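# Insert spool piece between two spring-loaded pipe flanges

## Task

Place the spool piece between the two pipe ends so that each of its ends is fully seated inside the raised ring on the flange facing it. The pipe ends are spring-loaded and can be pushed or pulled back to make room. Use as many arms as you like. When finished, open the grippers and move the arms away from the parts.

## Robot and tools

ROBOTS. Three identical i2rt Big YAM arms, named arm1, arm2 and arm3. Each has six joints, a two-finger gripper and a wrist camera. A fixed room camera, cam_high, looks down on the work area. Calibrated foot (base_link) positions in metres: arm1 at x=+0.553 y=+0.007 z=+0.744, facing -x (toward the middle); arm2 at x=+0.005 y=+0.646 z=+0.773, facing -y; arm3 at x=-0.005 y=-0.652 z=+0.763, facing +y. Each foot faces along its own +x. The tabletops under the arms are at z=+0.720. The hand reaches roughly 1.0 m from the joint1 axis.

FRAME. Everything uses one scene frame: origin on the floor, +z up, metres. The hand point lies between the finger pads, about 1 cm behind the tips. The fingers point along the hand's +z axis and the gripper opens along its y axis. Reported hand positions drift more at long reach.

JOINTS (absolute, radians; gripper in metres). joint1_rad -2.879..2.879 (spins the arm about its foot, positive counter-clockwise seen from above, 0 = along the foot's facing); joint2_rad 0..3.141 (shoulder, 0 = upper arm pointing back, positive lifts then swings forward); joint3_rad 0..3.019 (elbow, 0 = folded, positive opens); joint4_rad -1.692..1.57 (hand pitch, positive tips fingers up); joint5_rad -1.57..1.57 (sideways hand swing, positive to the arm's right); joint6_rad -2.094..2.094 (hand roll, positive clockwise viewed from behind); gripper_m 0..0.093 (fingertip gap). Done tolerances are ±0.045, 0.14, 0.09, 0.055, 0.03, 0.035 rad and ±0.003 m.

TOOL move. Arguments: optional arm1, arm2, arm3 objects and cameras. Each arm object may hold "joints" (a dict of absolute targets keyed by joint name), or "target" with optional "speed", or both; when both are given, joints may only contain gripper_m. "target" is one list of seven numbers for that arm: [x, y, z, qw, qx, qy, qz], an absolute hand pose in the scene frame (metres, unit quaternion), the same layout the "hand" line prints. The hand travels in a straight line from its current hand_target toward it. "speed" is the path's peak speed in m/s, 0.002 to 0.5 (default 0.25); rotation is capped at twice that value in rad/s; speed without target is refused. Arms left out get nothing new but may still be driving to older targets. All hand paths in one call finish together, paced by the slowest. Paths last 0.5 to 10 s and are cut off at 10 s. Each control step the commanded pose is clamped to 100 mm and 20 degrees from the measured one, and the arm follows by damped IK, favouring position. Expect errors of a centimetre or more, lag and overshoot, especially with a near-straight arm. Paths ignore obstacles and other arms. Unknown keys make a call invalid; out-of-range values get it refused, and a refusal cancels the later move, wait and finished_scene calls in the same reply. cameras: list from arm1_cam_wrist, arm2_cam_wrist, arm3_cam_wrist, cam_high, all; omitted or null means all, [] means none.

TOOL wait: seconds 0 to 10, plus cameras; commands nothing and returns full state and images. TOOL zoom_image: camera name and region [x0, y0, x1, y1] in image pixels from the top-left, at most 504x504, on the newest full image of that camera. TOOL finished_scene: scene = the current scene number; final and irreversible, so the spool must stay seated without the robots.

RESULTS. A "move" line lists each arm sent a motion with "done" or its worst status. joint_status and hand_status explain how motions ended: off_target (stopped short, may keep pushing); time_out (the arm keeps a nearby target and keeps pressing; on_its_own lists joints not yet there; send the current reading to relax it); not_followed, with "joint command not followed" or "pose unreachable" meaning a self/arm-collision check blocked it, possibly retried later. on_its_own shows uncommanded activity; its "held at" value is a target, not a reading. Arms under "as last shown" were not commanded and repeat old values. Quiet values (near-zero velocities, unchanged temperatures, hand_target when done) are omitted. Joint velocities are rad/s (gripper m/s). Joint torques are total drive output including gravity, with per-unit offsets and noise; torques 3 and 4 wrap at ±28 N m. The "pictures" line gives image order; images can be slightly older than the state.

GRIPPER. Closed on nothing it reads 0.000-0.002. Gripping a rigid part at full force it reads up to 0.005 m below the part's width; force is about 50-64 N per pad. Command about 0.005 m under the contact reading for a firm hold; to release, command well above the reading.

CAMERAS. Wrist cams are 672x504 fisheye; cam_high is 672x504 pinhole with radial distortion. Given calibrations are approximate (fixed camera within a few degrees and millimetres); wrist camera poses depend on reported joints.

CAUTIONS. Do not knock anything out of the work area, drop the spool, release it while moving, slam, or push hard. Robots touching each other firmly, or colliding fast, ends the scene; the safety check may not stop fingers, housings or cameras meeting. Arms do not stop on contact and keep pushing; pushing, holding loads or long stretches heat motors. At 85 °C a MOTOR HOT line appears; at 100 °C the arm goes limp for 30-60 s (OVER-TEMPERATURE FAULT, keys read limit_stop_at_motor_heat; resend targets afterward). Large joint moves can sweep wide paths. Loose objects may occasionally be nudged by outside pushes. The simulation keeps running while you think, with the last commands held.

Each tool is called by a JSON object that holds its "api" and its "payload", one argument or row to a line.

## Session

{"api": "move", "payload": {

}}

{"api": "zoom_image", "payload": {
  "camera": "cam_high",
  "region": [180, 100, 520, 400]
}}

Scene clock: 0.00 s.
Joint torques (N m): no reading
Heat: arm1: hottest joint1_rad 27 °C; arm2: hottest joint3_rad 30 °C; arm3: hottest joint3_rad 29 °C.
Joint velocities: within noise
arm1.joint_positions: joint1_rad=+0.419 joint2_rad=+0.534 joint3_rad=+1.395 joint4_rad=-1.256 joint5_rad=+0.223 joint6_rad=+0.204 gripper_m=+0.09396
arm1.joint_status: not commanded
arm1.hand: x=+0.3532 y=-0.0359 z=+1.3232 quat_wxyz=(+0.076, +0.828, +0.020, -0.555) (m; scene frame)
arm1.hand_target: x=+0.3567 y=-0.0345 z=+1.3345 quat_wxyz=(+0.080, +0.821, +0.018, -0.565) (m; scene frame)
arm1.hand_status: not commanded
arm2.joint_positions: joint1_rad=+0.351 joint2_rad=+0.452 joint3_rad=+1.418 joint4_rad=-1.270 joint5_rad=+0.094 joint6_rad=+0.375 gripper_m=+0.09396
arm2.joint_status: not commanded
arm2.hand: x=+0.0383 y=+0.4927 z=+1.3724 quat_wxyz=(-0.519, -0.606, -0.527, +0.293) (m; scene frame)
arm2.hand_target: x=+0.0371 y=+0.4967 z=+1.3808 quat_wxyz=(-0.527, -0.601, -0.522, +0.296) (m; scene frame)
arm2.hand_status: not commanded
arm3.joint_positions: joint1_rad=+0.391 joint2_rad=+0.617 joint3_rad=+1.399 joint4_rad=-1.139 joint5_rad=-0.163 joint6_rad=-0.394 gripper_m=+0.09396
arm3.joint_status: not commanded
arm3.hand: x=-0.1279 y=-0.4365 z=+1.3542 quat_wxyz=(-0.363, +0.772, -0.270, -0.446) (m; scene frame)
arm3.hand_target: x=-0.1266 y=-0.4401 z=+1.3645 quat_wxyz=(-0.370, +0.766, -0.267, -0.453) (m; scene frame)
arm3.hand_status: not commanded
pictures: arm1_cam_wrist, arm2_cam_wrist, arm3_cam_wrist, cam_high
camera_calibration:
arm1_cam_wrist: T_world_to_cam=[[-0.1223, 0.98672, -0.106894, 0.221676], [0.842264, 0.0462121, -0.537081, 0.419967], [-0.525009, -0.155718, -0.83673, 1.41197], [0, 0, 0, 1]] pos_world=[0.414686, -0.0182701, 1.43069]
arm2_cam_wrist: T_world_to_cam=[[-0.940808, -0.0907448, -0.326567, 0.531192], [0.113528, 0.82347, -0.555885, 0.358129], [0.319362, -0.560055, -0.764425, 1.43369], [0, 0, 0, 1]] pos_world=[0.00122534, 0.55624, 1.4685]
arm3_cam_wrist: T_world_to_cam=[[0.742032, 0.58926, 0.319628, -0.0807152], [0.656317, -0.54149, -0.525392, 0.564649], [-0.136517, 0.599634, -0.788544, 1.43614], [0, 0, 0, 1]] pos_world=[-0.114639, -0.507844, 1.45492]

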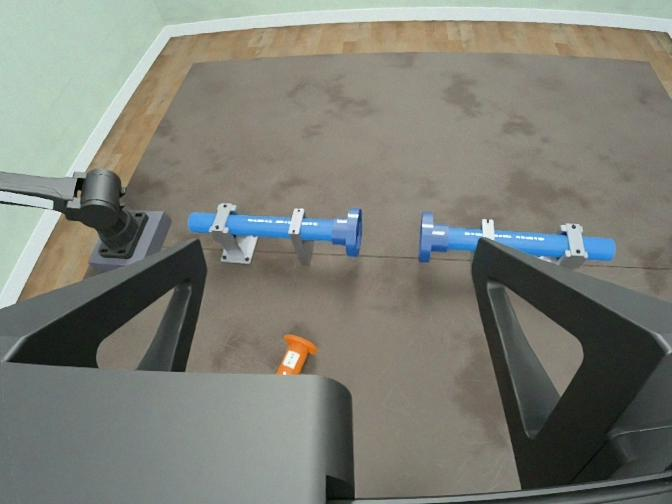

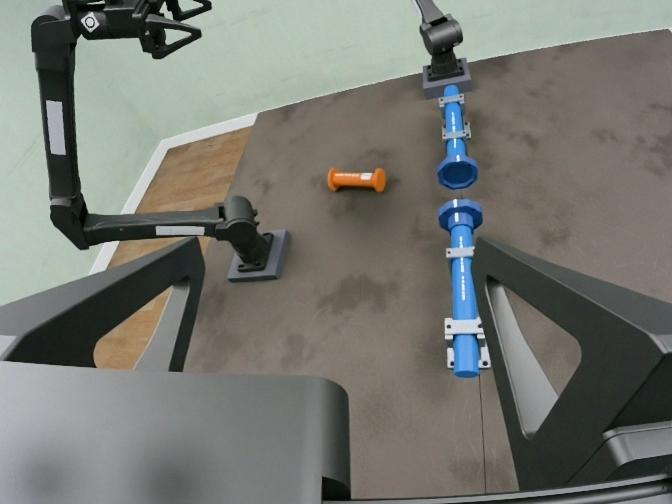

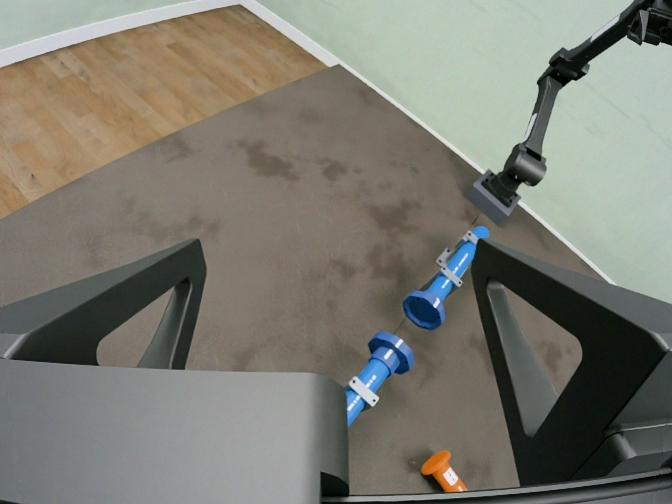

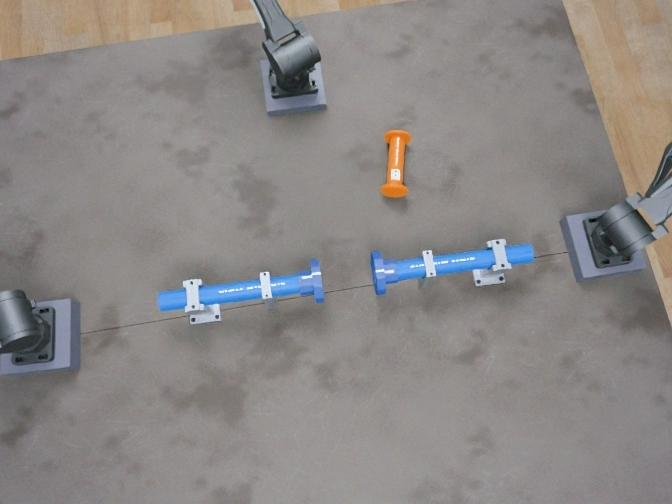

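Scaled by 1.482 from the camera's 672x504 image, which has a finer 960x720 frame.

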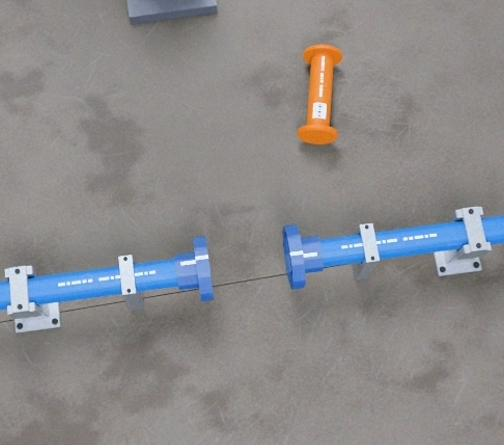

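{"api": "move", "payload": {
  "arm1": {"target":[0.284,-0.221,0.87,0,0.994,-0.107,0],"speed":0.35},
  "arm2": {"target":[0.018,0.148,0.90,0.121,0.707,0.686,-0.1246],"speed":0.35},
  "arm3": {"target":[-0.020,-0.246,0.90,0.1246,-0.686,0.707,0.121],"speed":0.35}
}}

Scene clock: 19.50 s.
Joint torques (N m): arm1=[-1.32 -8 9.14 1.01 -0.02 0.29] | arm2=[2.08 -9.93 12.64 1.26 0.21 -0.01] | arm3=[-2.14 -6.24 11.02 1.65 0.04 0.11]
move: arm1 off_target; arm2 off_target; arm3 off_target
arm1.joint_positions: joint1_rad=+0.730 joint2_rad=+1.338 joint3_rad=+0.928 joint4_rad=-1.199 joint5_rad=+0.001 joint6_rad=+0.903 gripper_m=+0.09396
arm1.hand: x=+0.2940 y=-0.2152 z=+0.8620 quat_wxyz=(-0.014, +0.995, -0.096, +0.012) (m; scene frame)
arm1.hand_target: x=+0.2842 y=-0.2207 z=+0.8701 quat_wxyz=(+0.000, +0.994, -0.107, +0.000) (m; scene frame)
arm1.hand_status: off_target (0.014 m and 2.4 deg from the pose sent, 0.494 m and 69.5 deg at the start)
arm2.joint_positions: joint1_rad=+0.070 joint2_rad=+1.505 joint3_rad=+1.040 joint4_rad=-0.814 joint5_rad=+0.016 joint6_rad=+0.070 gripper_m=+0.09396
arm2.hand: x=+0.0117 y=+0.1701 z=+0.8844 quat_wxyz=(-0.105, -0.717, -0.681, +0.108) (m; scene frame)
arm2.hand_target: x=+0.0182 y=+0.1492 z=+0.9004 quat_wxyz=(-0.121, -0.707, -0.686, +0.125) (m; scene frame)
arm2.hand_status: off_target (0.028 m and 2.9 deg from the pose sent, 0.585 m and 54.6 deg at the start)
arm3.joint_positions: joint1_rad=+0.070 joint2_rad=+1.262 joint3_rad=+0.846 joint4_rad=-0.847 joint5_rad=+0.016 joint6_rad=+0.061 gripper_m=+0.09396
arm3.hand: x=-0.0262 y=-0.2585 z=+0.8919 quat_wxyz=(-0.115, +0.697, -0.699, -0.112) (m; scene frame)
arm3.hand_target: x=-0.0200 y=-0.2465 z=+0.9002 quat_wxyz=(-0.125, +0.686, -0.707, -0.121) (m; scene frame)
arm3.hand_status: off_target (0.016 m and 2.2 deg from the pose sent, 0.504 m and 70.0 deg at the start)
pictures: arm1_cam_wrist, arm2_cam_wrist, arm3_cam_wrist, cam_high
camera_calibration:
arm1_cam_wrist: T_world_to_cam=[[0.191123, 0.981285, 0.0234792, 0.136297], [0.786688, -0.167439, 0.594211, -0.77442], [0.587022, -0.0950963, -0.803966, 0.624936], [0, 0, 0, 1]]
arm2_cam_wrist: T_world_to_cam=[[-0.998293, 0.0582171, -0.00462342, 0.00822854], [0.0536193, 0.94506, 0.322471, -0.441275], [0.0231427, 0.321673, -0.946568, 0.903029], [0, 0, 0, 1]]
arm3_cam_wrist: T_world_to_cam=[[0.999984, -0.00419192, 0.00387715, 0.0216059], [-0.00514195, -0.956339, 0.292216, -0.502358], [0.00248292, -0.292231, -0.956345, 0.901486], [0, 0, 0, 1]]

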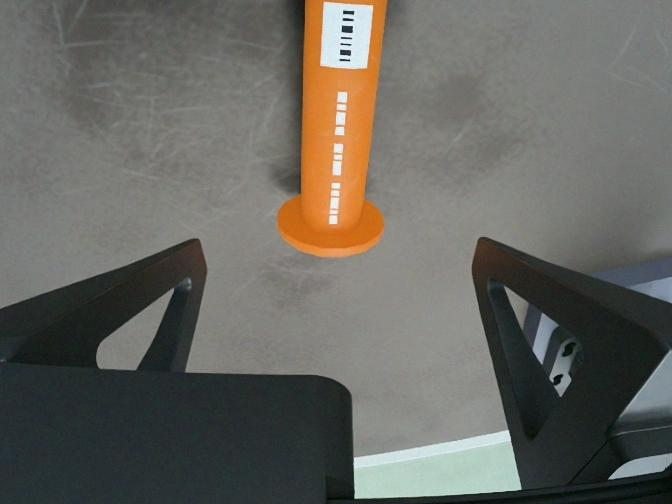

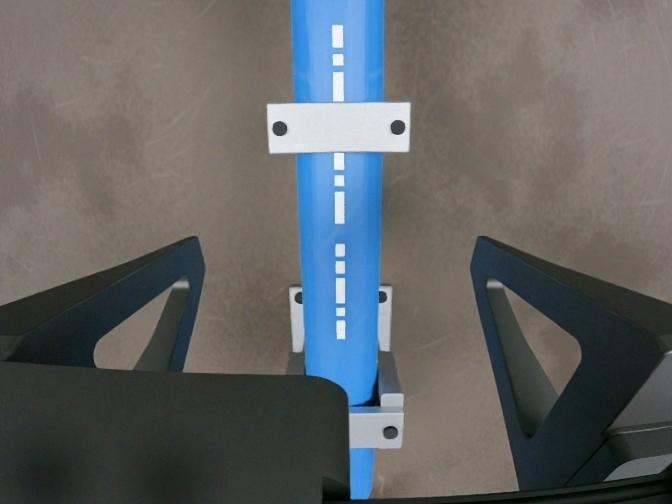

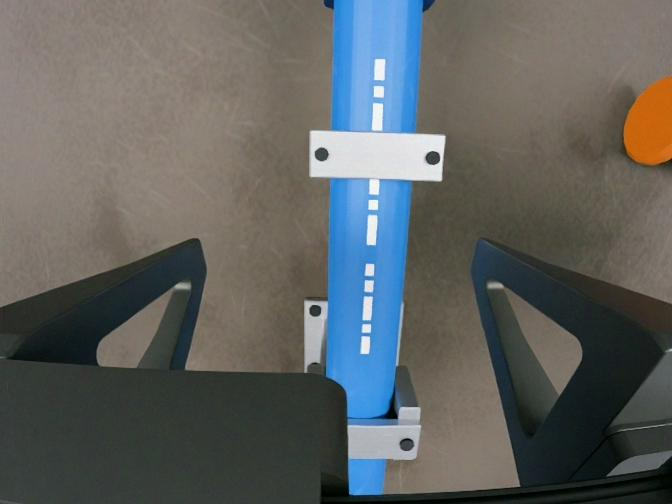

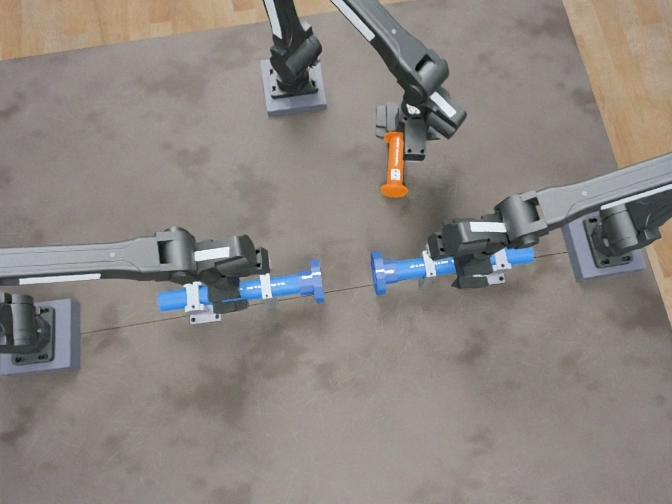

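{"api": "move", "payload": {
  "arm1": {"target":[0.275,-0.216,0.758,0,0.9914,-0.1305,0],"speed":0.15},
  "arm2": {"target":[0.017,0.155,0.822,0.121,0.707,0.686,-0.1246],"speed":0.12},
  "arm3": {"target":[-0.009,-0.253,0.822,0.1246,-0.686,0.707,0.121],"speed":0.12}
}}

Scene clock: 35.10 s.
Joint torques (N m): arm1=[-1.32 -8.29 6.5 1.07 -0.01 0.28] | arm2=[1.96 -10.23 7.46 1.48 0.19 0] | arm3=[-1.85 -5.95 7.82 1.91 -0.11 -0.1]
Heat: arm1: hottest joint3_rad 30 °C; arm2: hottest joint3_rad 34 °C; arm3: hottest joint3_rad 34 °C.
move: arm1 done; arm2 done; arm3 done
arm1.joint_positions: joint1_rad=+0.703 joint2_rad=+1.516 joint3_rad=+0.793 joint4_rad=-0.860 joint5_rad=+0.001 joint6_rad=+0.923 gripper_m=+0.09396
arm1.hand: x=+0.2799 y=-0.2150 z=+0.7591 quat_wxyz=(-0.004, +0.993, -0.119, +0.003) (m; scene frame)
arm1.hand_target: x=+0.2752 y=-0.2160 z=+0.7580 quat_wxyz=(+0.000, +0.991, -0.130, +0.000) (m; scene frame)
arm1.hand_status: done (0.005 m and 1.5 deg from the pose sent, 0.106 m and 4.5 deg at the start)
arm2.joint_positions: joint1_rad=+0.070 joint2_rad=+1.595 joint3_rad=+0.969 joint4_rad=-0.598 joint5_rad=+0.016 joint6_rad=+0.068 gripper_m=+0.09396
arm2.hand: x=+0.0120 y=+0.1544 z=+0.8307 quat_wxyz=(-0.125, -0.713, -0.678, +0.126) (m; scene frame)
arm2.hand_target: x=+0.0170 y=+0.1551 z=+0.8223 quat_wxyz=(-0.121, -0.707, -0.686, +0.125) (m; scene frame)
arm2.hand_status: done (0.010 m and 1.3 deg from the pose sent, 0.064 m and 2.9 deg at the start)
arm3.joint_positions: joint1_rad=+0.042 joint2_rad=+1.355 joint3_rad=+0.729 joint4_rad=-0.602 joint5_rad=+0.012 joint6_rad=+0.055 gripper_m=+0.09396
arm3.hand: x=-0.0156 y=-0.2535 z=+0.8281 quat_wxyz=(-0.126, +0.688, -0.704, -0.124) (m; scene frame)
arm3.hand_target: x=-0.0091 y=-0.2532 z=+0.8222 quat_wxyz=(-0.125, +0.686, -0.707, -0.121) (m; scene frame)
arm3.hand_status: done (0.009 m and 0.6 deg from the pose sent, 0.072 m and 2.2 deg at the start)
pictures: arm1_cam_wrist, arm2_cam_wrist, arm3_cam_wrist, cam_high
camera_calibration:
arm1_cam_wrist: T_world_to_cam=[[0.237181, 0.97146, 0.00320024, 0.141621], [0.78976, -0.194735, 0.581685, -0.699342], [0.565707, -0.135437, -0.813408, 0.554895], [0, 0, 0, 1]]
arm2_cam_wrist: T_world_to_cam=[[-0.998399, 0.0559548, -0.00823807, 0.0124624], [0.0516451, 0.961329, 0.270518, -0.368452], [0.0230563, 0.26966, -0.96268, 0.878657], [0, 0, 0, 1]]
arm3_cam_wrist: T_world_to_cam=[[0.999698, -0.0245659, -0.000823682, 0.0100786], [-0.0235062, -0.965292, 0.260112, -0.454861], [-0.00718498, -0.260014, -0.965578, 0.857505], [0, 0, 0, 1]]

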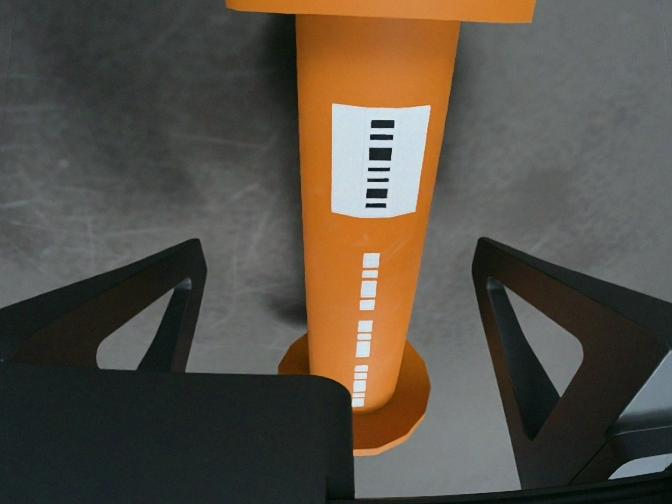

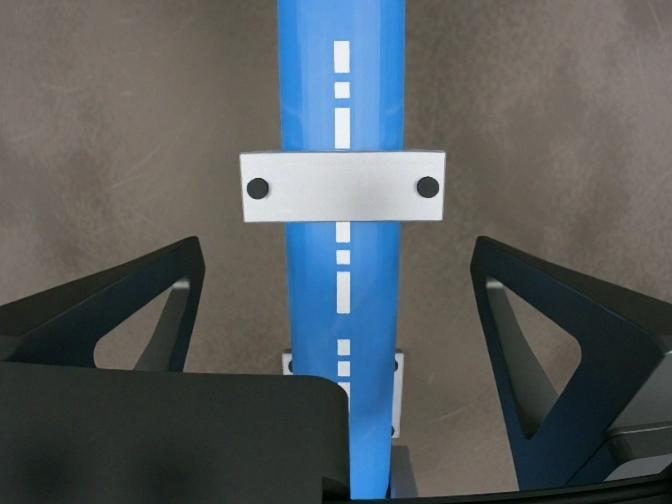

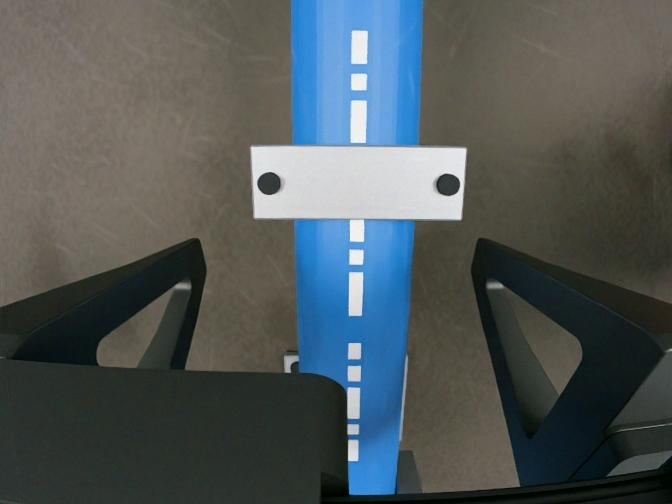

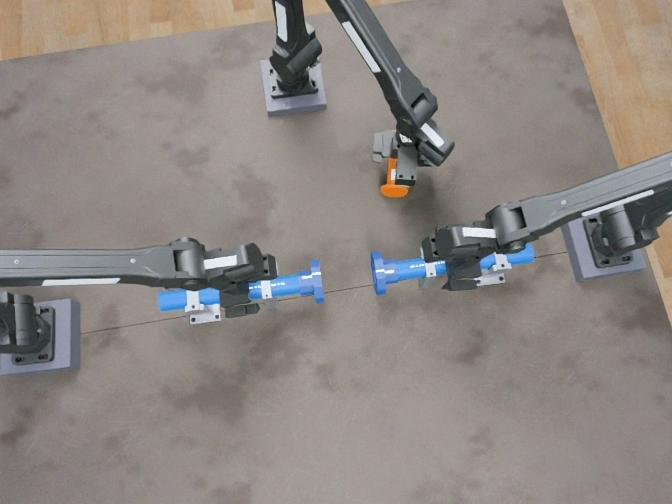

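{"api": "move", "payload": {
  "arm1": {"target":[0.276,-0.208,0.752,0,0.990,-0.141,0],"speed":0.1},
  "arm2": {"target":[0.016,0.155,0.816,0.121,0.707,0.686,-0.1246],"speed":0.12},
  "arm3": {"target":[-0.003,-0.253,0.817,0.1246,-0.686,0.707,0.121],"speed":0.12},
  "cameras": []
}}

{"api": "move", "payload": {
  "arm1": {"joints":{"gripper_m":0.02}},
  "arm2": {"joints":{"gripper_m":0.015}},
  "arm3": {"joints":{"gripper_m":0.015}}
}}

Scene clock: 43.70 s.
move: arm1 done; arm2 off_target; arm3 done
arm1.hand_status: done (0.004 m and 1.4 deg from the pose sent, 0.011 m and 2.6 deg at the start)
arm2.hand_status: off_target (0.012 m and 1.3 deg from the pose sent, 0.015 m and 1.2 deg at the start)
arm3.hand_status: done (0.010 m and 0.7 deg from the pose sent, 0.017 m and 0.6 deg at the start)
pictures: none

Scene clock: 44.37 s.
Joint torques (N m): arm1=[-1.26 -8.23 6.17 1.03 0 0.27] | arm2=[1.85 -9.93 7.23 1.48 -0.11 0] | arm3=[-2.02 -5.66 7.77 1.74 0 -0.12]
move: arm1 off_target; arm2 off_target; arm3 off_target
arm1.joint_positions: joint1_rad=+0.687 joint2_rad=+1.516 joint3_rad=+0.774 joint4_rad=-0.839 joint5_rad=+0.001 joint6_rad=+0.930 gripper_m=+0.03542
arm1.joint_status: gripper_m off_target (ended at +0.03545, target +0.02000)
arm1.hand: x=+0.2795 y=-0.2078 z=+0.7536 quat_wxyz=(-0.003, +0.991, -0.131, +0.002) (m; scene frame)
arm2.joint_positions: joint1_rad=+0.070 joint2_rad=+1.602 joint3_rad=+0.964 joint4_rad=-0.581 joint5_rad=+0.022 joint6_rad=+0.065 gripper_m=+0.03677
arm2.joint_status: gripper_m off_target (ended at +0.03679, target +0.01500)
arm2.hand: x=+0.0110 y=+0.1531 z=+0.8271 quat_wxyz=(-0.125, -0.712, -0.678, +0.130) (m; scene frame)
arm3.joint_positions: joint1_rad=+0.024 joint2_rad=+1.364 joint3_rad=+0.724 joint4_rad=-0.585 joint5_rad=+0.003 joint6_rad=+0.038 gripper_m=+0.03743
arm3.joint_status: gripper_m off_target (ended at +0.03746, target +0.01500)
arm3.hand: x=-0.0100 y=-0.2526 z=+0.8241 quat_wxyz=(-0.126, +0.688, -0.704, -0.126) (m; scene frame)
pictures: arm1_cam_wrist, arm2_cam_wrist, arm3_cam_wrist, cam_high
camera_calibration:
arm1_cam_wrist: T_world_to_cam=[[0.26009, 0.965584, 0.00104893, 0.128711], [0.786179, -0.212396, 0.580354, -0.696133], [0.560603, -0.15012, -0.814364, 0.550778], [0, 0, 0, 1]]
arm2_cam_wrist: T_world_to_cam=[[-0.99848, 0.0550755, -0.00222823, 0.00670718], [0.0525173, 0.962822, 0.264982, -0.361851], [0.0167394, 0.264462, -0.964251, 0.87774], [0, 0, 0, 1]]
arm3_cam_wrist: T_world_to_cam=[[0.999724, -0.0231829, -0.0037744, 0.00728152], [-0.0214305, -0.966062, 0.257421, -0.450787], [-0.00961408, -0.257269, -0.966292, 0.855226], [0, 0, 0, 1]]

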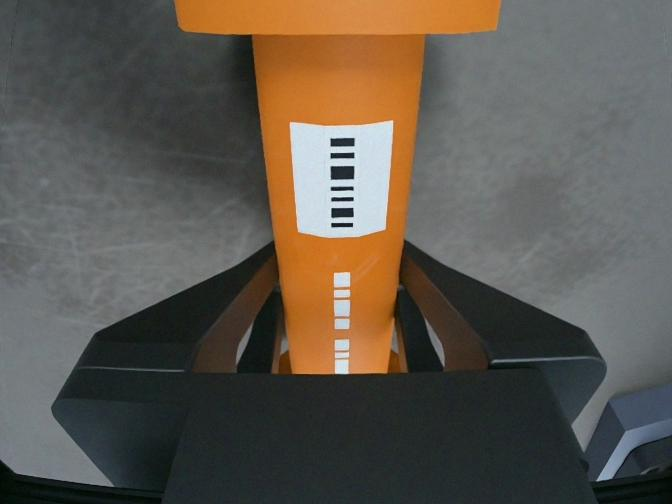

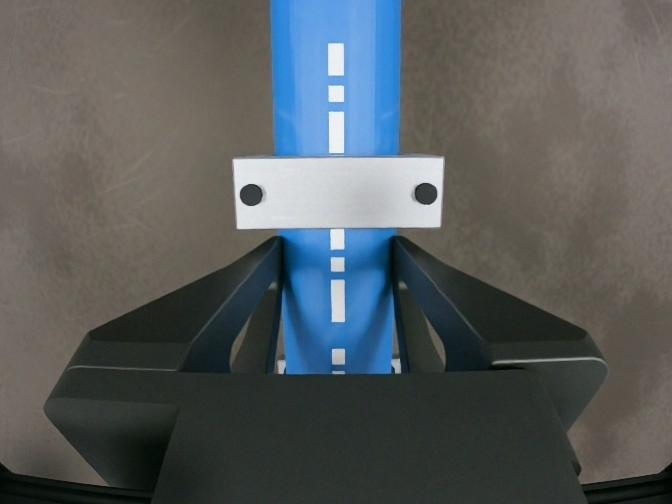

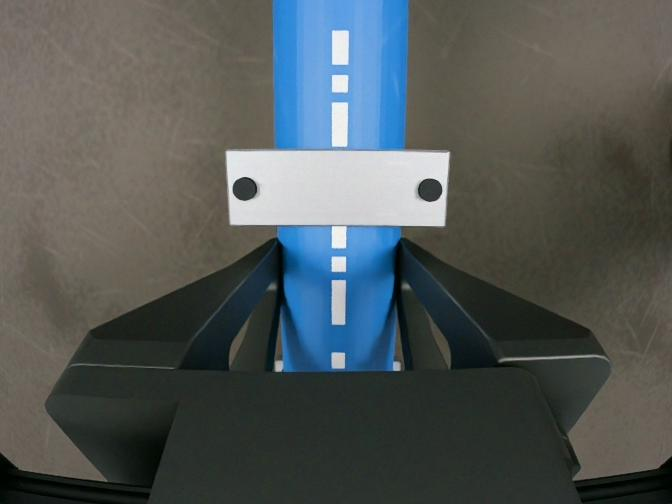

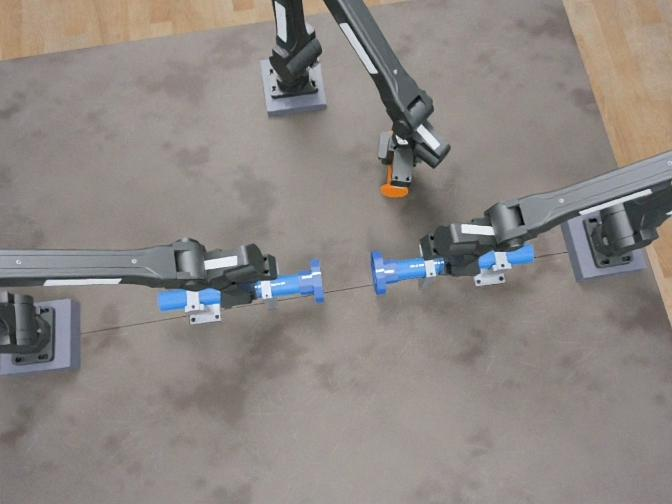

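{"api": "move", "payload": {
  "arm1": {"target":[0.276,-0.208,0.96,0,0.990,-0.141,0],"speed":0.3},
  "arm2": {"target":[0.016,0.242,0.812,0.121,0.707,0.686,-0.1246],"speed":0.08},
  "arm3": {"target":[-0.003,-0.340,0.812,0.1246,-0.686,0.707,0.121],"speed":0.08},
  "cameras": []
}}

{"api": "move", "payload": {
  "arm1": {"target":[-0.004,-0.022,0.965,0,0.716,0.698,0],"speed":0.3},
  "arm2": {"target":[0.016,0.268,0.808,0.121,0.707,0.686,-0.1246],"speed":0.08},
  "arm3": {"target":[-0.003,-0.363,0.808,0.1246,-0.686,0.707,0.121],"speed":0.08}
}}

{"api": "zoom_image", "payload": {
  "camera": "cam_high",
  "region": [285, 220, 425, 325]
}}

Scene clock: 53.03 s.
move: arm1 off_target; arm2 off_target; arm3 off_target
arm1.hand_status: off_target (0.030 m and 3.5 deg from the pose sent, 0.206 m and 1.3 deg at the start)
arm2.on_its_own: gripper_m moved -0.02163 to your old target +0.01500
arm2.hand_status: off_target (0.038 m and 5.0 deg from the pose sent, 0.090 m and 1.3 deg at the start)
arm3.hand_status: off_target (0.048 m and 5.0 deg from the pose sent, 0.089 m and 0.8 deg at the start)
pictures: none

Scene clock: 57.17 s.
Joint torques (N m): arm1=[-0.91 -15.38 12.98 -0.17 -0.18 -0.08] | arm2=[2.08 -5.77 3.99 0.35 0.23 0.07] | arm3=[-1.61 -9.35 2.39 -2.11 0.26 -0.08]
move: arm1 off_target; arm2 off_target; arm3 off_target
arm1.joint_positions: joint1_rad=+0.076 joint2_rad=+1.808 joint3_rad=+1.695 joint4_rad=-1.512 joint5_rad=+0.004 joint6_rad=-1.476 gripper_m=+0.03541
arm1.hand: x=+0.0114 y=-0.0226 z=+0.9401 quat_wxyz=(+0.016, +0.720, +0.693, +0.021) (m; scene frame)
arm1.hand_target: x=-0.0026 y=-0.0219 z=+0.9652 quat_wxyz=(-0.001, +0.716, +0.698, +0.000) (m; scene frame)
arm1.hand_status: off_target (0.029 m and 3.1 deg from the pose sent, 0.345 m and 103.6 deg at the start)
arm2.joint_positions: joint1_rad=+0.076 joint2_rad=+1.335 joint3_rad=+0.689 joint4_rad=-0.496 joint5_rad=+0.018 joint6_rad=+0.066 gripper_m=+0.01513
arm2.hand: x=+0.0124 y=+0.2397 z=+0.8387 quat_wxyz=(-0.155, -0.705, -0.675, +0.154) (m; scene frame)
arm2.hand_target: x=+0.0153 y=+0.2684 z=+0.8099 quat_wxyz=(-0.121, -0.707, -0.686, +0.125) (m; scene frame)
arm2.hand_status: off_target (0.042 m and 5.3 deg from the pose sent, 0.061 m and 5.0 deg at the start)
arm3.joint_positions: joint1_rad=+0.024 joint2_rad=+1.171 joint3_rad=+0.527 joint4_rad=-0.482 joint5_rad=-0.005 joint6_rad=+0.038 gripper_m=+0.03743
arm3.hand: x=-0.0106 y=-0.3045 z=+0.8222 quat_wxyz=(-0.157, +0.681, -0.696, -0.164) (m; scene frame)
arm3.hand_target: x=-0.0044 y=-0.3550 z=+0.8030 quat_wxyz=(-0.125, +0.686, -0.707, -0.122) (m; scene frame)
arm3.hand_status: off_target (0.061 m and 6.3 deg from the pose sent, 0.071 m and 5.0 deg at the start)
pictures: arm1_cam_wrist, arm2_cam_wrist, arm3_cam_wrist, cam_high
camera_calibration:
arm1_cam_wrist: T_world_to_cam=[[-0.997594, 0.0387583, -0.0574843, 0.0679106], [-0.00210683, 0.81181, 0.583918, -0.525429], [0.069298, 0.582634, -0.809775, 0.898569], [0, 0, 0, 1]]
arm2_cam_wrist: T_world_to_cam=[[-0.99882, 0.0471443, -0.0116278, 0.013134], [0.0440881, 0.980854, 0.189687, -0.389432], [0.0203479, 0.188951, -0.981776, 0.898749], [0, 0, 0, 1]]
arm3_cam_wrist: T_world_to_cam=[[0.999725, -0.0185847, -0.0142855, 0.0166631], [-0.016048, -0.986859, 0.160782, -0.427229], [-0.0170859, -0.160508, -0.986887, 0.886338], [0, 0, 0, 1]]

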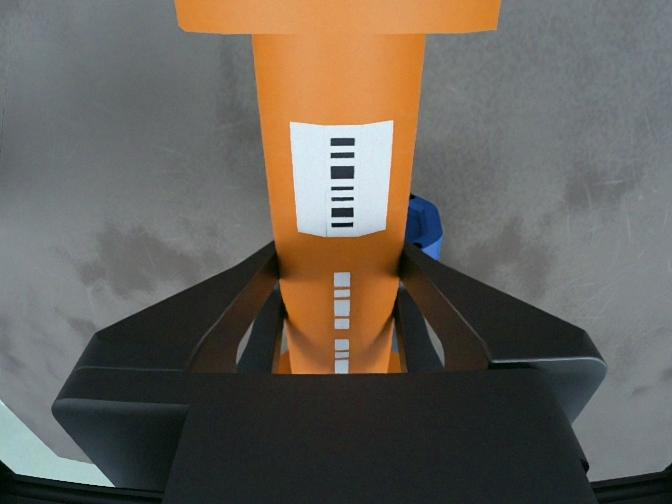

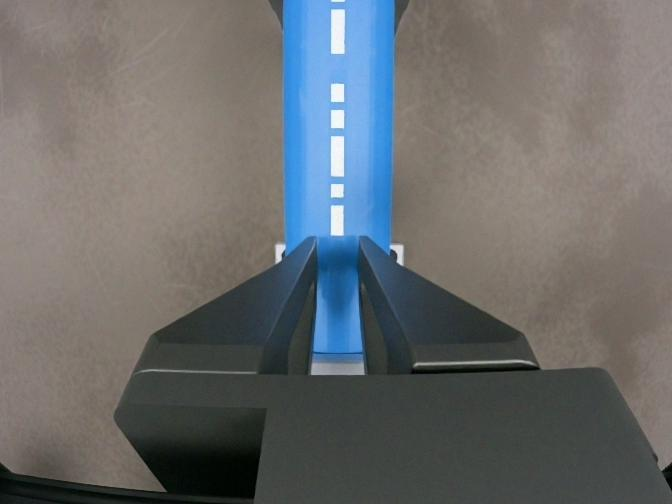

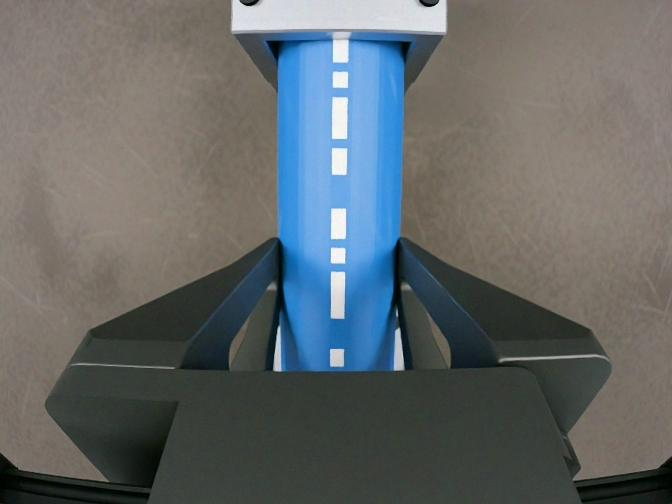

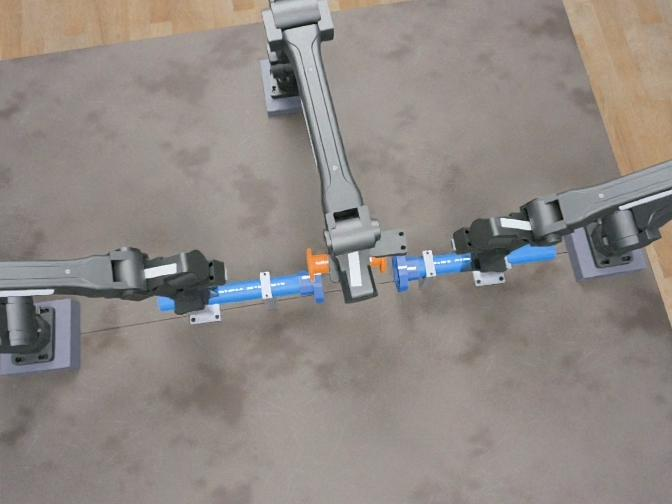

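Scaled by 3.600 from the camera's 672x504 image, which has a finer 960x720 frame.

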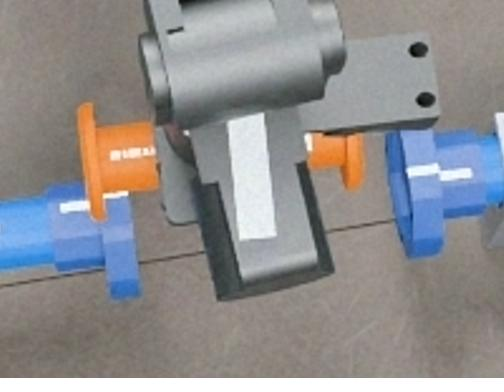

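{"api": "move", "payload": {
  "arm2": {"joints":{"gripper_m":0.09}},
  "arm3": {"target":[-0.003,-0.385,0.804,0.1246,-0.686,0.707,0.121],"speed":0.08},
  "cameras": []
}}

{"api": "move", "payload": {
  "arm2": {"target":[0.017,0.25,0.96,0.121,0.707,0.686,-0.1246],"speed":0.3},
  "arm3": {"target":[-0.003,-0.40,0.80,0.1246,-0.686,0.707,0.121],"speed":0.08},
  "cameras": []
}}

{"api": "move", "payload": {
  "arm1": {"target":[-0.005,-0.022,0.93,0,0.716,0.698,0],"speed":0.2},
  "arm2": {"target":[-0.115,0.16,0.95,0.597,0.34,0.686,-0.238],"speed":0.35}
}}

{"api": "zoom_image", "payload": {
  "camera": "cam_high",
  "region": [285, 220, 425, 325]
}}

Scene clock: 68.77 s.
move: arm2 done; arm3 off_target
arm2.joint_status: all done
arm3.hand_status: off_target (0.073 m and 7.7 deg from the pose sent, 0.083 m and 6.3 deg at the start)
pictures: none

Scene clock: 70.17 s.
Heat: arm1: hottest joint3_rad 35 °C; arm2: hottest joint3_rad 35 °C; arm3: hottest joint3_rad 33 °C.
move: arm2 off_target; arm3 off_target
arm2.hand_status: off_target (0.025 m and 2.0 deg from the pose sent, 0.145 m and 1.4 deg at the start)
arm3.hand_status: off_target (0.083 m and 8.5 deg from the pose sent, 0.088 m and 7.7 deg at the start)
pictures: none

Scene clock: 73.17 s.
Joint torques (N m): arm1=[-0.97 -15.74 9.1 0.85 -0.18 -0.08] | arm2=[0.44 -8.94 10.91 1.84 -0.6 0.15] | arm3=[-2.26 -9.41 0.46 -3 0.32 -0.06]
move: arm1 done; arm2 off_target
arm1.joint_positions: joint1_rad=+0.076 joint2_rad=+1.825 joint3_rad=+1.675 joint4_rad=-1.451 joint5_rad=+0.004 joint6_rad=-1.477 gripper_m=+0.03541
arm1.hand: x=+0.0012 y=-0.0233 z=+0.9231 quat_wxyz=(+0.008, +0.720, +0.694, +0.011) (m; scene frame)
arm1.hand_target: x=-0.0048 y=-0.0220 z=+0.9300 quat_wxyz=(+0.000, +0.716, +0.698, +0.000) (m; scene frame)
arm1.hand_status: done (0.009 m and 1.7 deg from the pose sent, 0.019 m and 3.1 deg at the start)
arm2.joint_positions: joint1_rad=-0.513 joint2_rad=+1.561 joint3_rad=+0.775 joint4_rad=+0.135 joint5_rad=-1.247 joint6_rad=-0.508 gripper_m=+0.08990
arm2.hand: x=-0.1017 y=+0.1730 z=+0.9403 quat_wxyz=(-0.597, -0.346, -0.688, +0.224) (m; scene frame)
arm2.hand_target: x=-0.1148 y=+0.1609 z=+0.9501 quat_wxyz=(-0.597, -0.340, -0.687, +0.238) (m; scene frame)
arm2.hand_status: off_target (0.021 m and 1.8 deg from the pose sent, 0.165 m and 73.0 deg at the start)
arm3.joint_positions: joint1_rad=+0.024 joint2_rad=+1.110 joint3_rad=+0.463 joint4_rad=-0.441 joint5_rad=-0.008 joint6_rad=+0.038 gripper_m=+0.03743
arm3.hand: x=-0.0108 y=-0.3195 z=+0.8194 quat_wxyz=(-0.169, +0.679, -0.692, -0.179) (m; scene frame)
pictures: arm1_cam_wrist, arm2_cam_wrist, arm3_cam_wrist, cam_high
camera_calibration:
arm1_cam_wrist: T_world_to_cam=[[-0.998727, 0.0379421, -0.0332487, 0.0344031], [0.0114945, 0.812866, 0.582337, -0.51355], [0.0491218, 0.581213, -0.812267, 0.888221], [0, 0, 0, 1]]
arm2_cam_wrist: T_world_to_cam=[[-0.74496, -0.657556, -0.112492, 0.146057], [-0.426123, 0.59878, -0.678146, 0.496044], [0.513277, -0.457256, -0.726267, 0.935075], [0, 0, 0, 1]]
arm3_cam_wrist: T_world_to_cam=[[0.999704, -0.0164884, -0.0178761, 0.0201785], [-0.0141646, -0.992291, 0.123118, -0.41245], [-0.0197684, -0.122829, -0.992231, 0.897532], [0, 0, 0, 1]]

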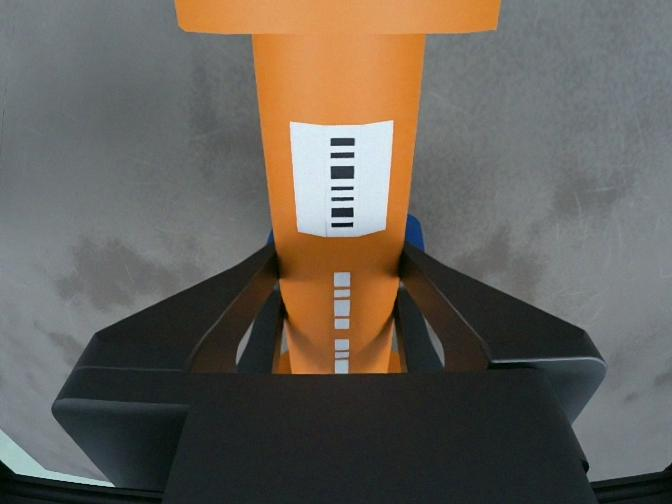

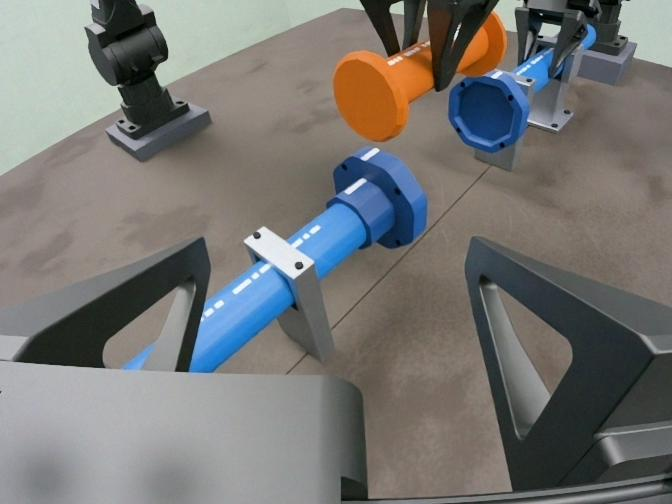

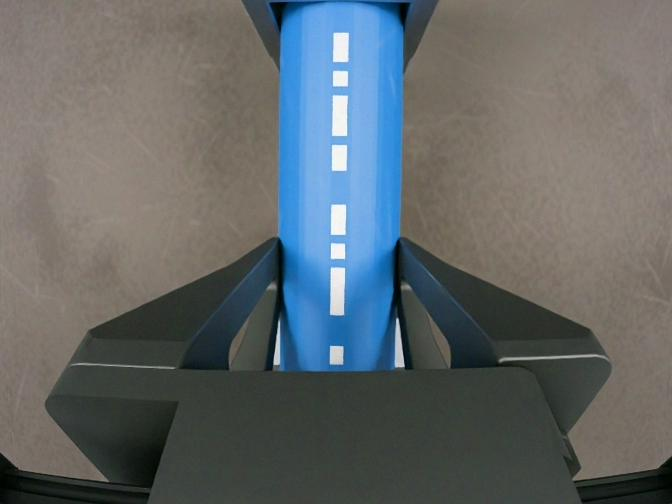

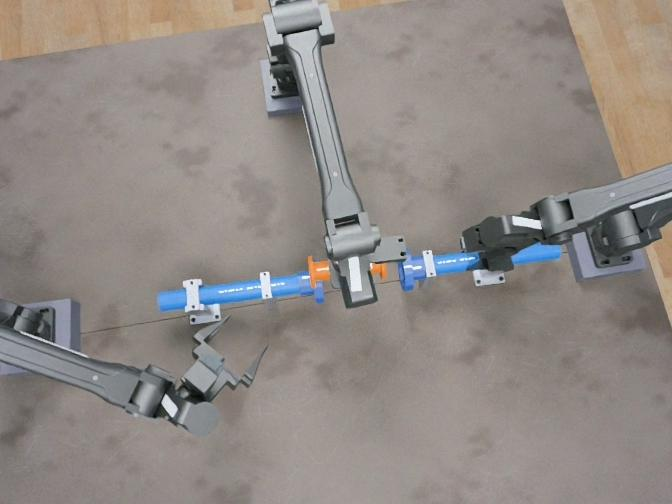

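Scaled by 3.600 from the camera's 672x504 image, which has a finer 960x720 frame.

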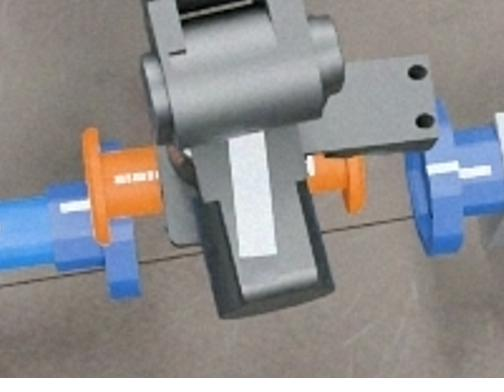

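{"api": "move", "payload": {
  "arm1": {"target":[-0.006,-0.051,0.915,0,0.716,0.698,0],"speed":0.2},
  "cameras": []
}}

{"api": "move", "payload": {
  "arm1": {"target":[-0.006,-0.051,0.855,0,0.716,0.698,0],"speed":0.08}
}}

{"api": "zoom_image", "payload": {
  "camera": "cam_high",
  "region": [285, 220, 425, 325]
}}

{"api": "zoom_image", "payload": {
  "camera": "arm2_cam_wrist",
  "region": [310, 20, 560, 260]
}}

Scene clock: 80.27 s.
move: arm1 off_target
arm1.hand_status: off_target (0.011 m and 2.0 deg from the pose sent, 0.030 m and 1.7 deg at the start)
pictures: none

Scene clock: 81.63 s.
Joint torques (N m): arm1=[-0.79 -16.15 8.73 0.85 -0.12 0.27] | arm2=[0.5 -8.88 10.91 1.85 -0.6 0.15] | arm3=[-1.55 -10.46 0.61 -3.02 0.38 -0.08]
move: arm1 off_target
arm1.joint_positions: joint1_rad=+0.125 joint2_rad=+1.881 joint3_rad=+1.549 joint4_rad=-1.273 joint5_rad=+0.001 joint6_rad=-1.456 gripper_m=+0.03541
arm1.hand: x=+0.0017 y=-0.0510 z=+0.8461 quat_wxyz=(+0.010, +0.710, +0.704, +0.013) (m; scene frame)
arm1.hand_target: x=-0.0059 y=-0.0509 z=+0.8552 quat_wxyz=(+0.000, +0.716, +0.698, +0.000) (m; scene frame)
arm1.hand_status: off_target (0.012 m and 2.1 deg from the pose sent, 0.052 m and 2.0 deg at the start)
arm2.joint_positions: joint1_rad=-0.513 joint2_rad=+1.561 joint3_rad=+0.775 joint4_rad=+0.136 joint5_rad=-1.247 joint6_rad=-0.507 gripper_m=+0.08990
arm2.hand: x=-0.1017 y=+0.1729 z=+0.9403 quat_wxyz=(-0.598, -0.347, -0.688, +0.224) (m; scene frame)
arm3.joint_positions: joint1_rad=+0.024 joint2_rad=+1.110 joint3_rad=+0.463 joint4_rad=-0.441 joint5_rad=-0.008 joint6_rad=+0.038 gripper_m=+0.03743
arm3.hand: x=-0.0108 y=-0.3195 z=+0.8194 quat_wxyz=(-0.169, +0.679, -0.692, -0.179) (m; scene frame)
pictures: arm1_cam_wrist, arm2_cam_wrist, arm3_cam_wrist, cam_high
camera_calibration:
arm1_cam_wrist: T_world_to_cam=[[-0.999238, 0.00937381, -0.0378979, 0.0357843], [-0.0144183, 0.813507, 0.581377, -0.445243], [0.0362799, 0.58148, -0.812752, 0.842168], [0, 0, 0, 1]]
arm2_cam_wrist: T_world_to_cam=[[-0.745055, -0.657382, -0.112882, 0.146336], [-0.425709, 0.598951, -0.678254, 0.496227], [0.513483, -0.457282, -0.726105, 0.934999], [0, 0, 0, 1]]
arm3_cam_wrist: T_world_to_cam=[[0.999704, -0.0164884, -0.0178761, 0.0201785], [-0.0141646, -0.992291, 0.123118, -0.41245], [-0.0197684, -0.122829, -0.992231, 0.897532], [0, 0, 0, 1]]

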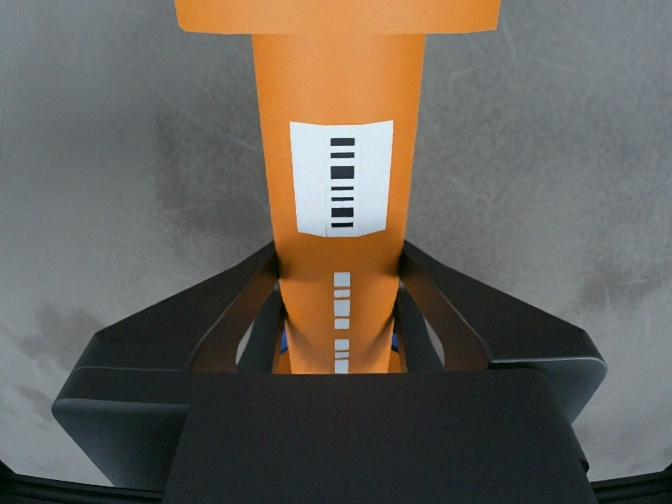

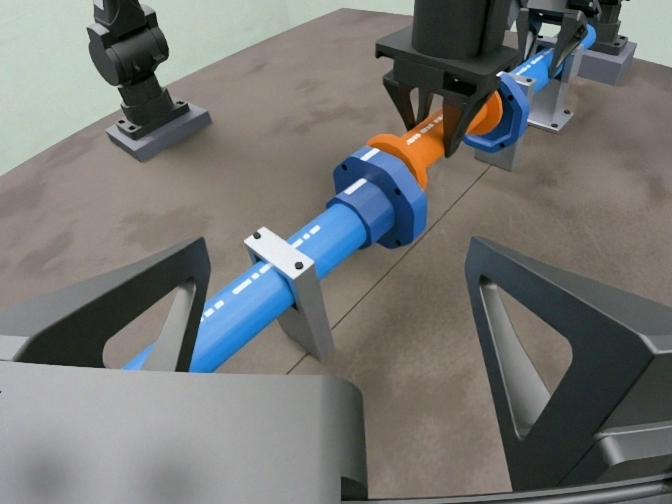

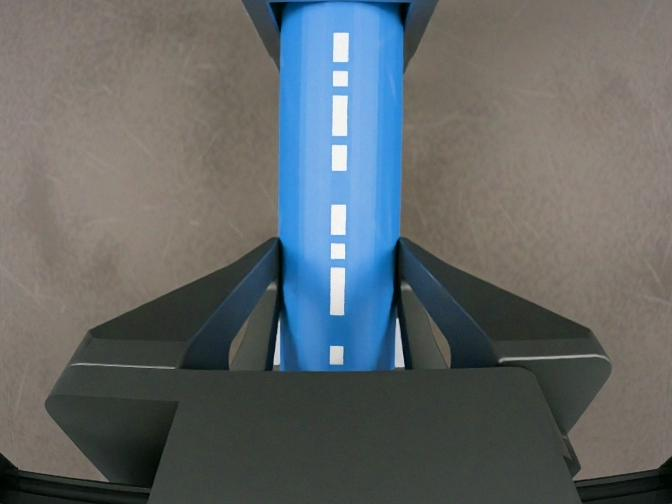

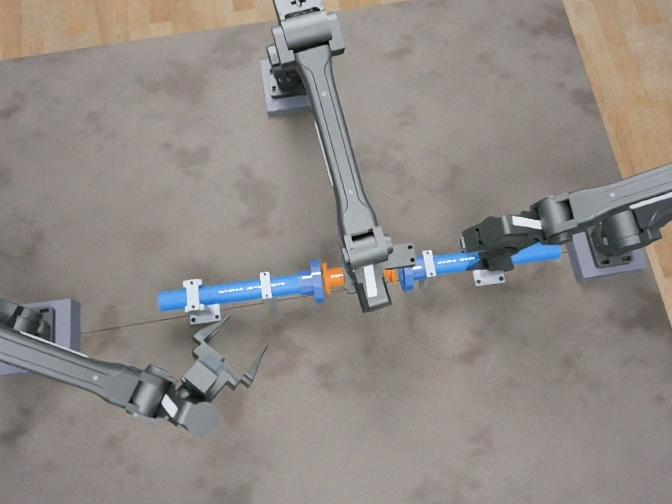

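Scaled by 3.600 from the camera's 672x504 image, which has a finer 960x720 frame.

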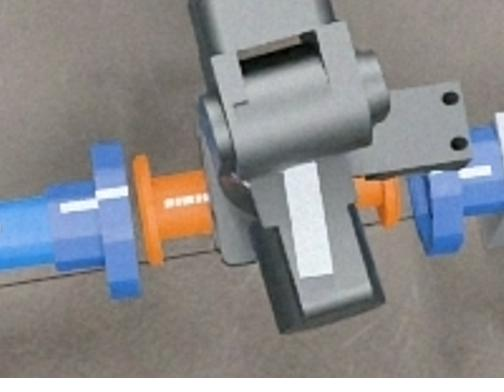

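Scaled by 2.016 from the camera's 672x504 image, which has a finer 960x720 frame.

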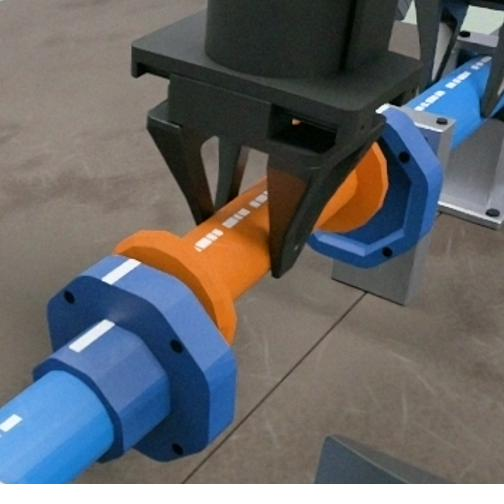

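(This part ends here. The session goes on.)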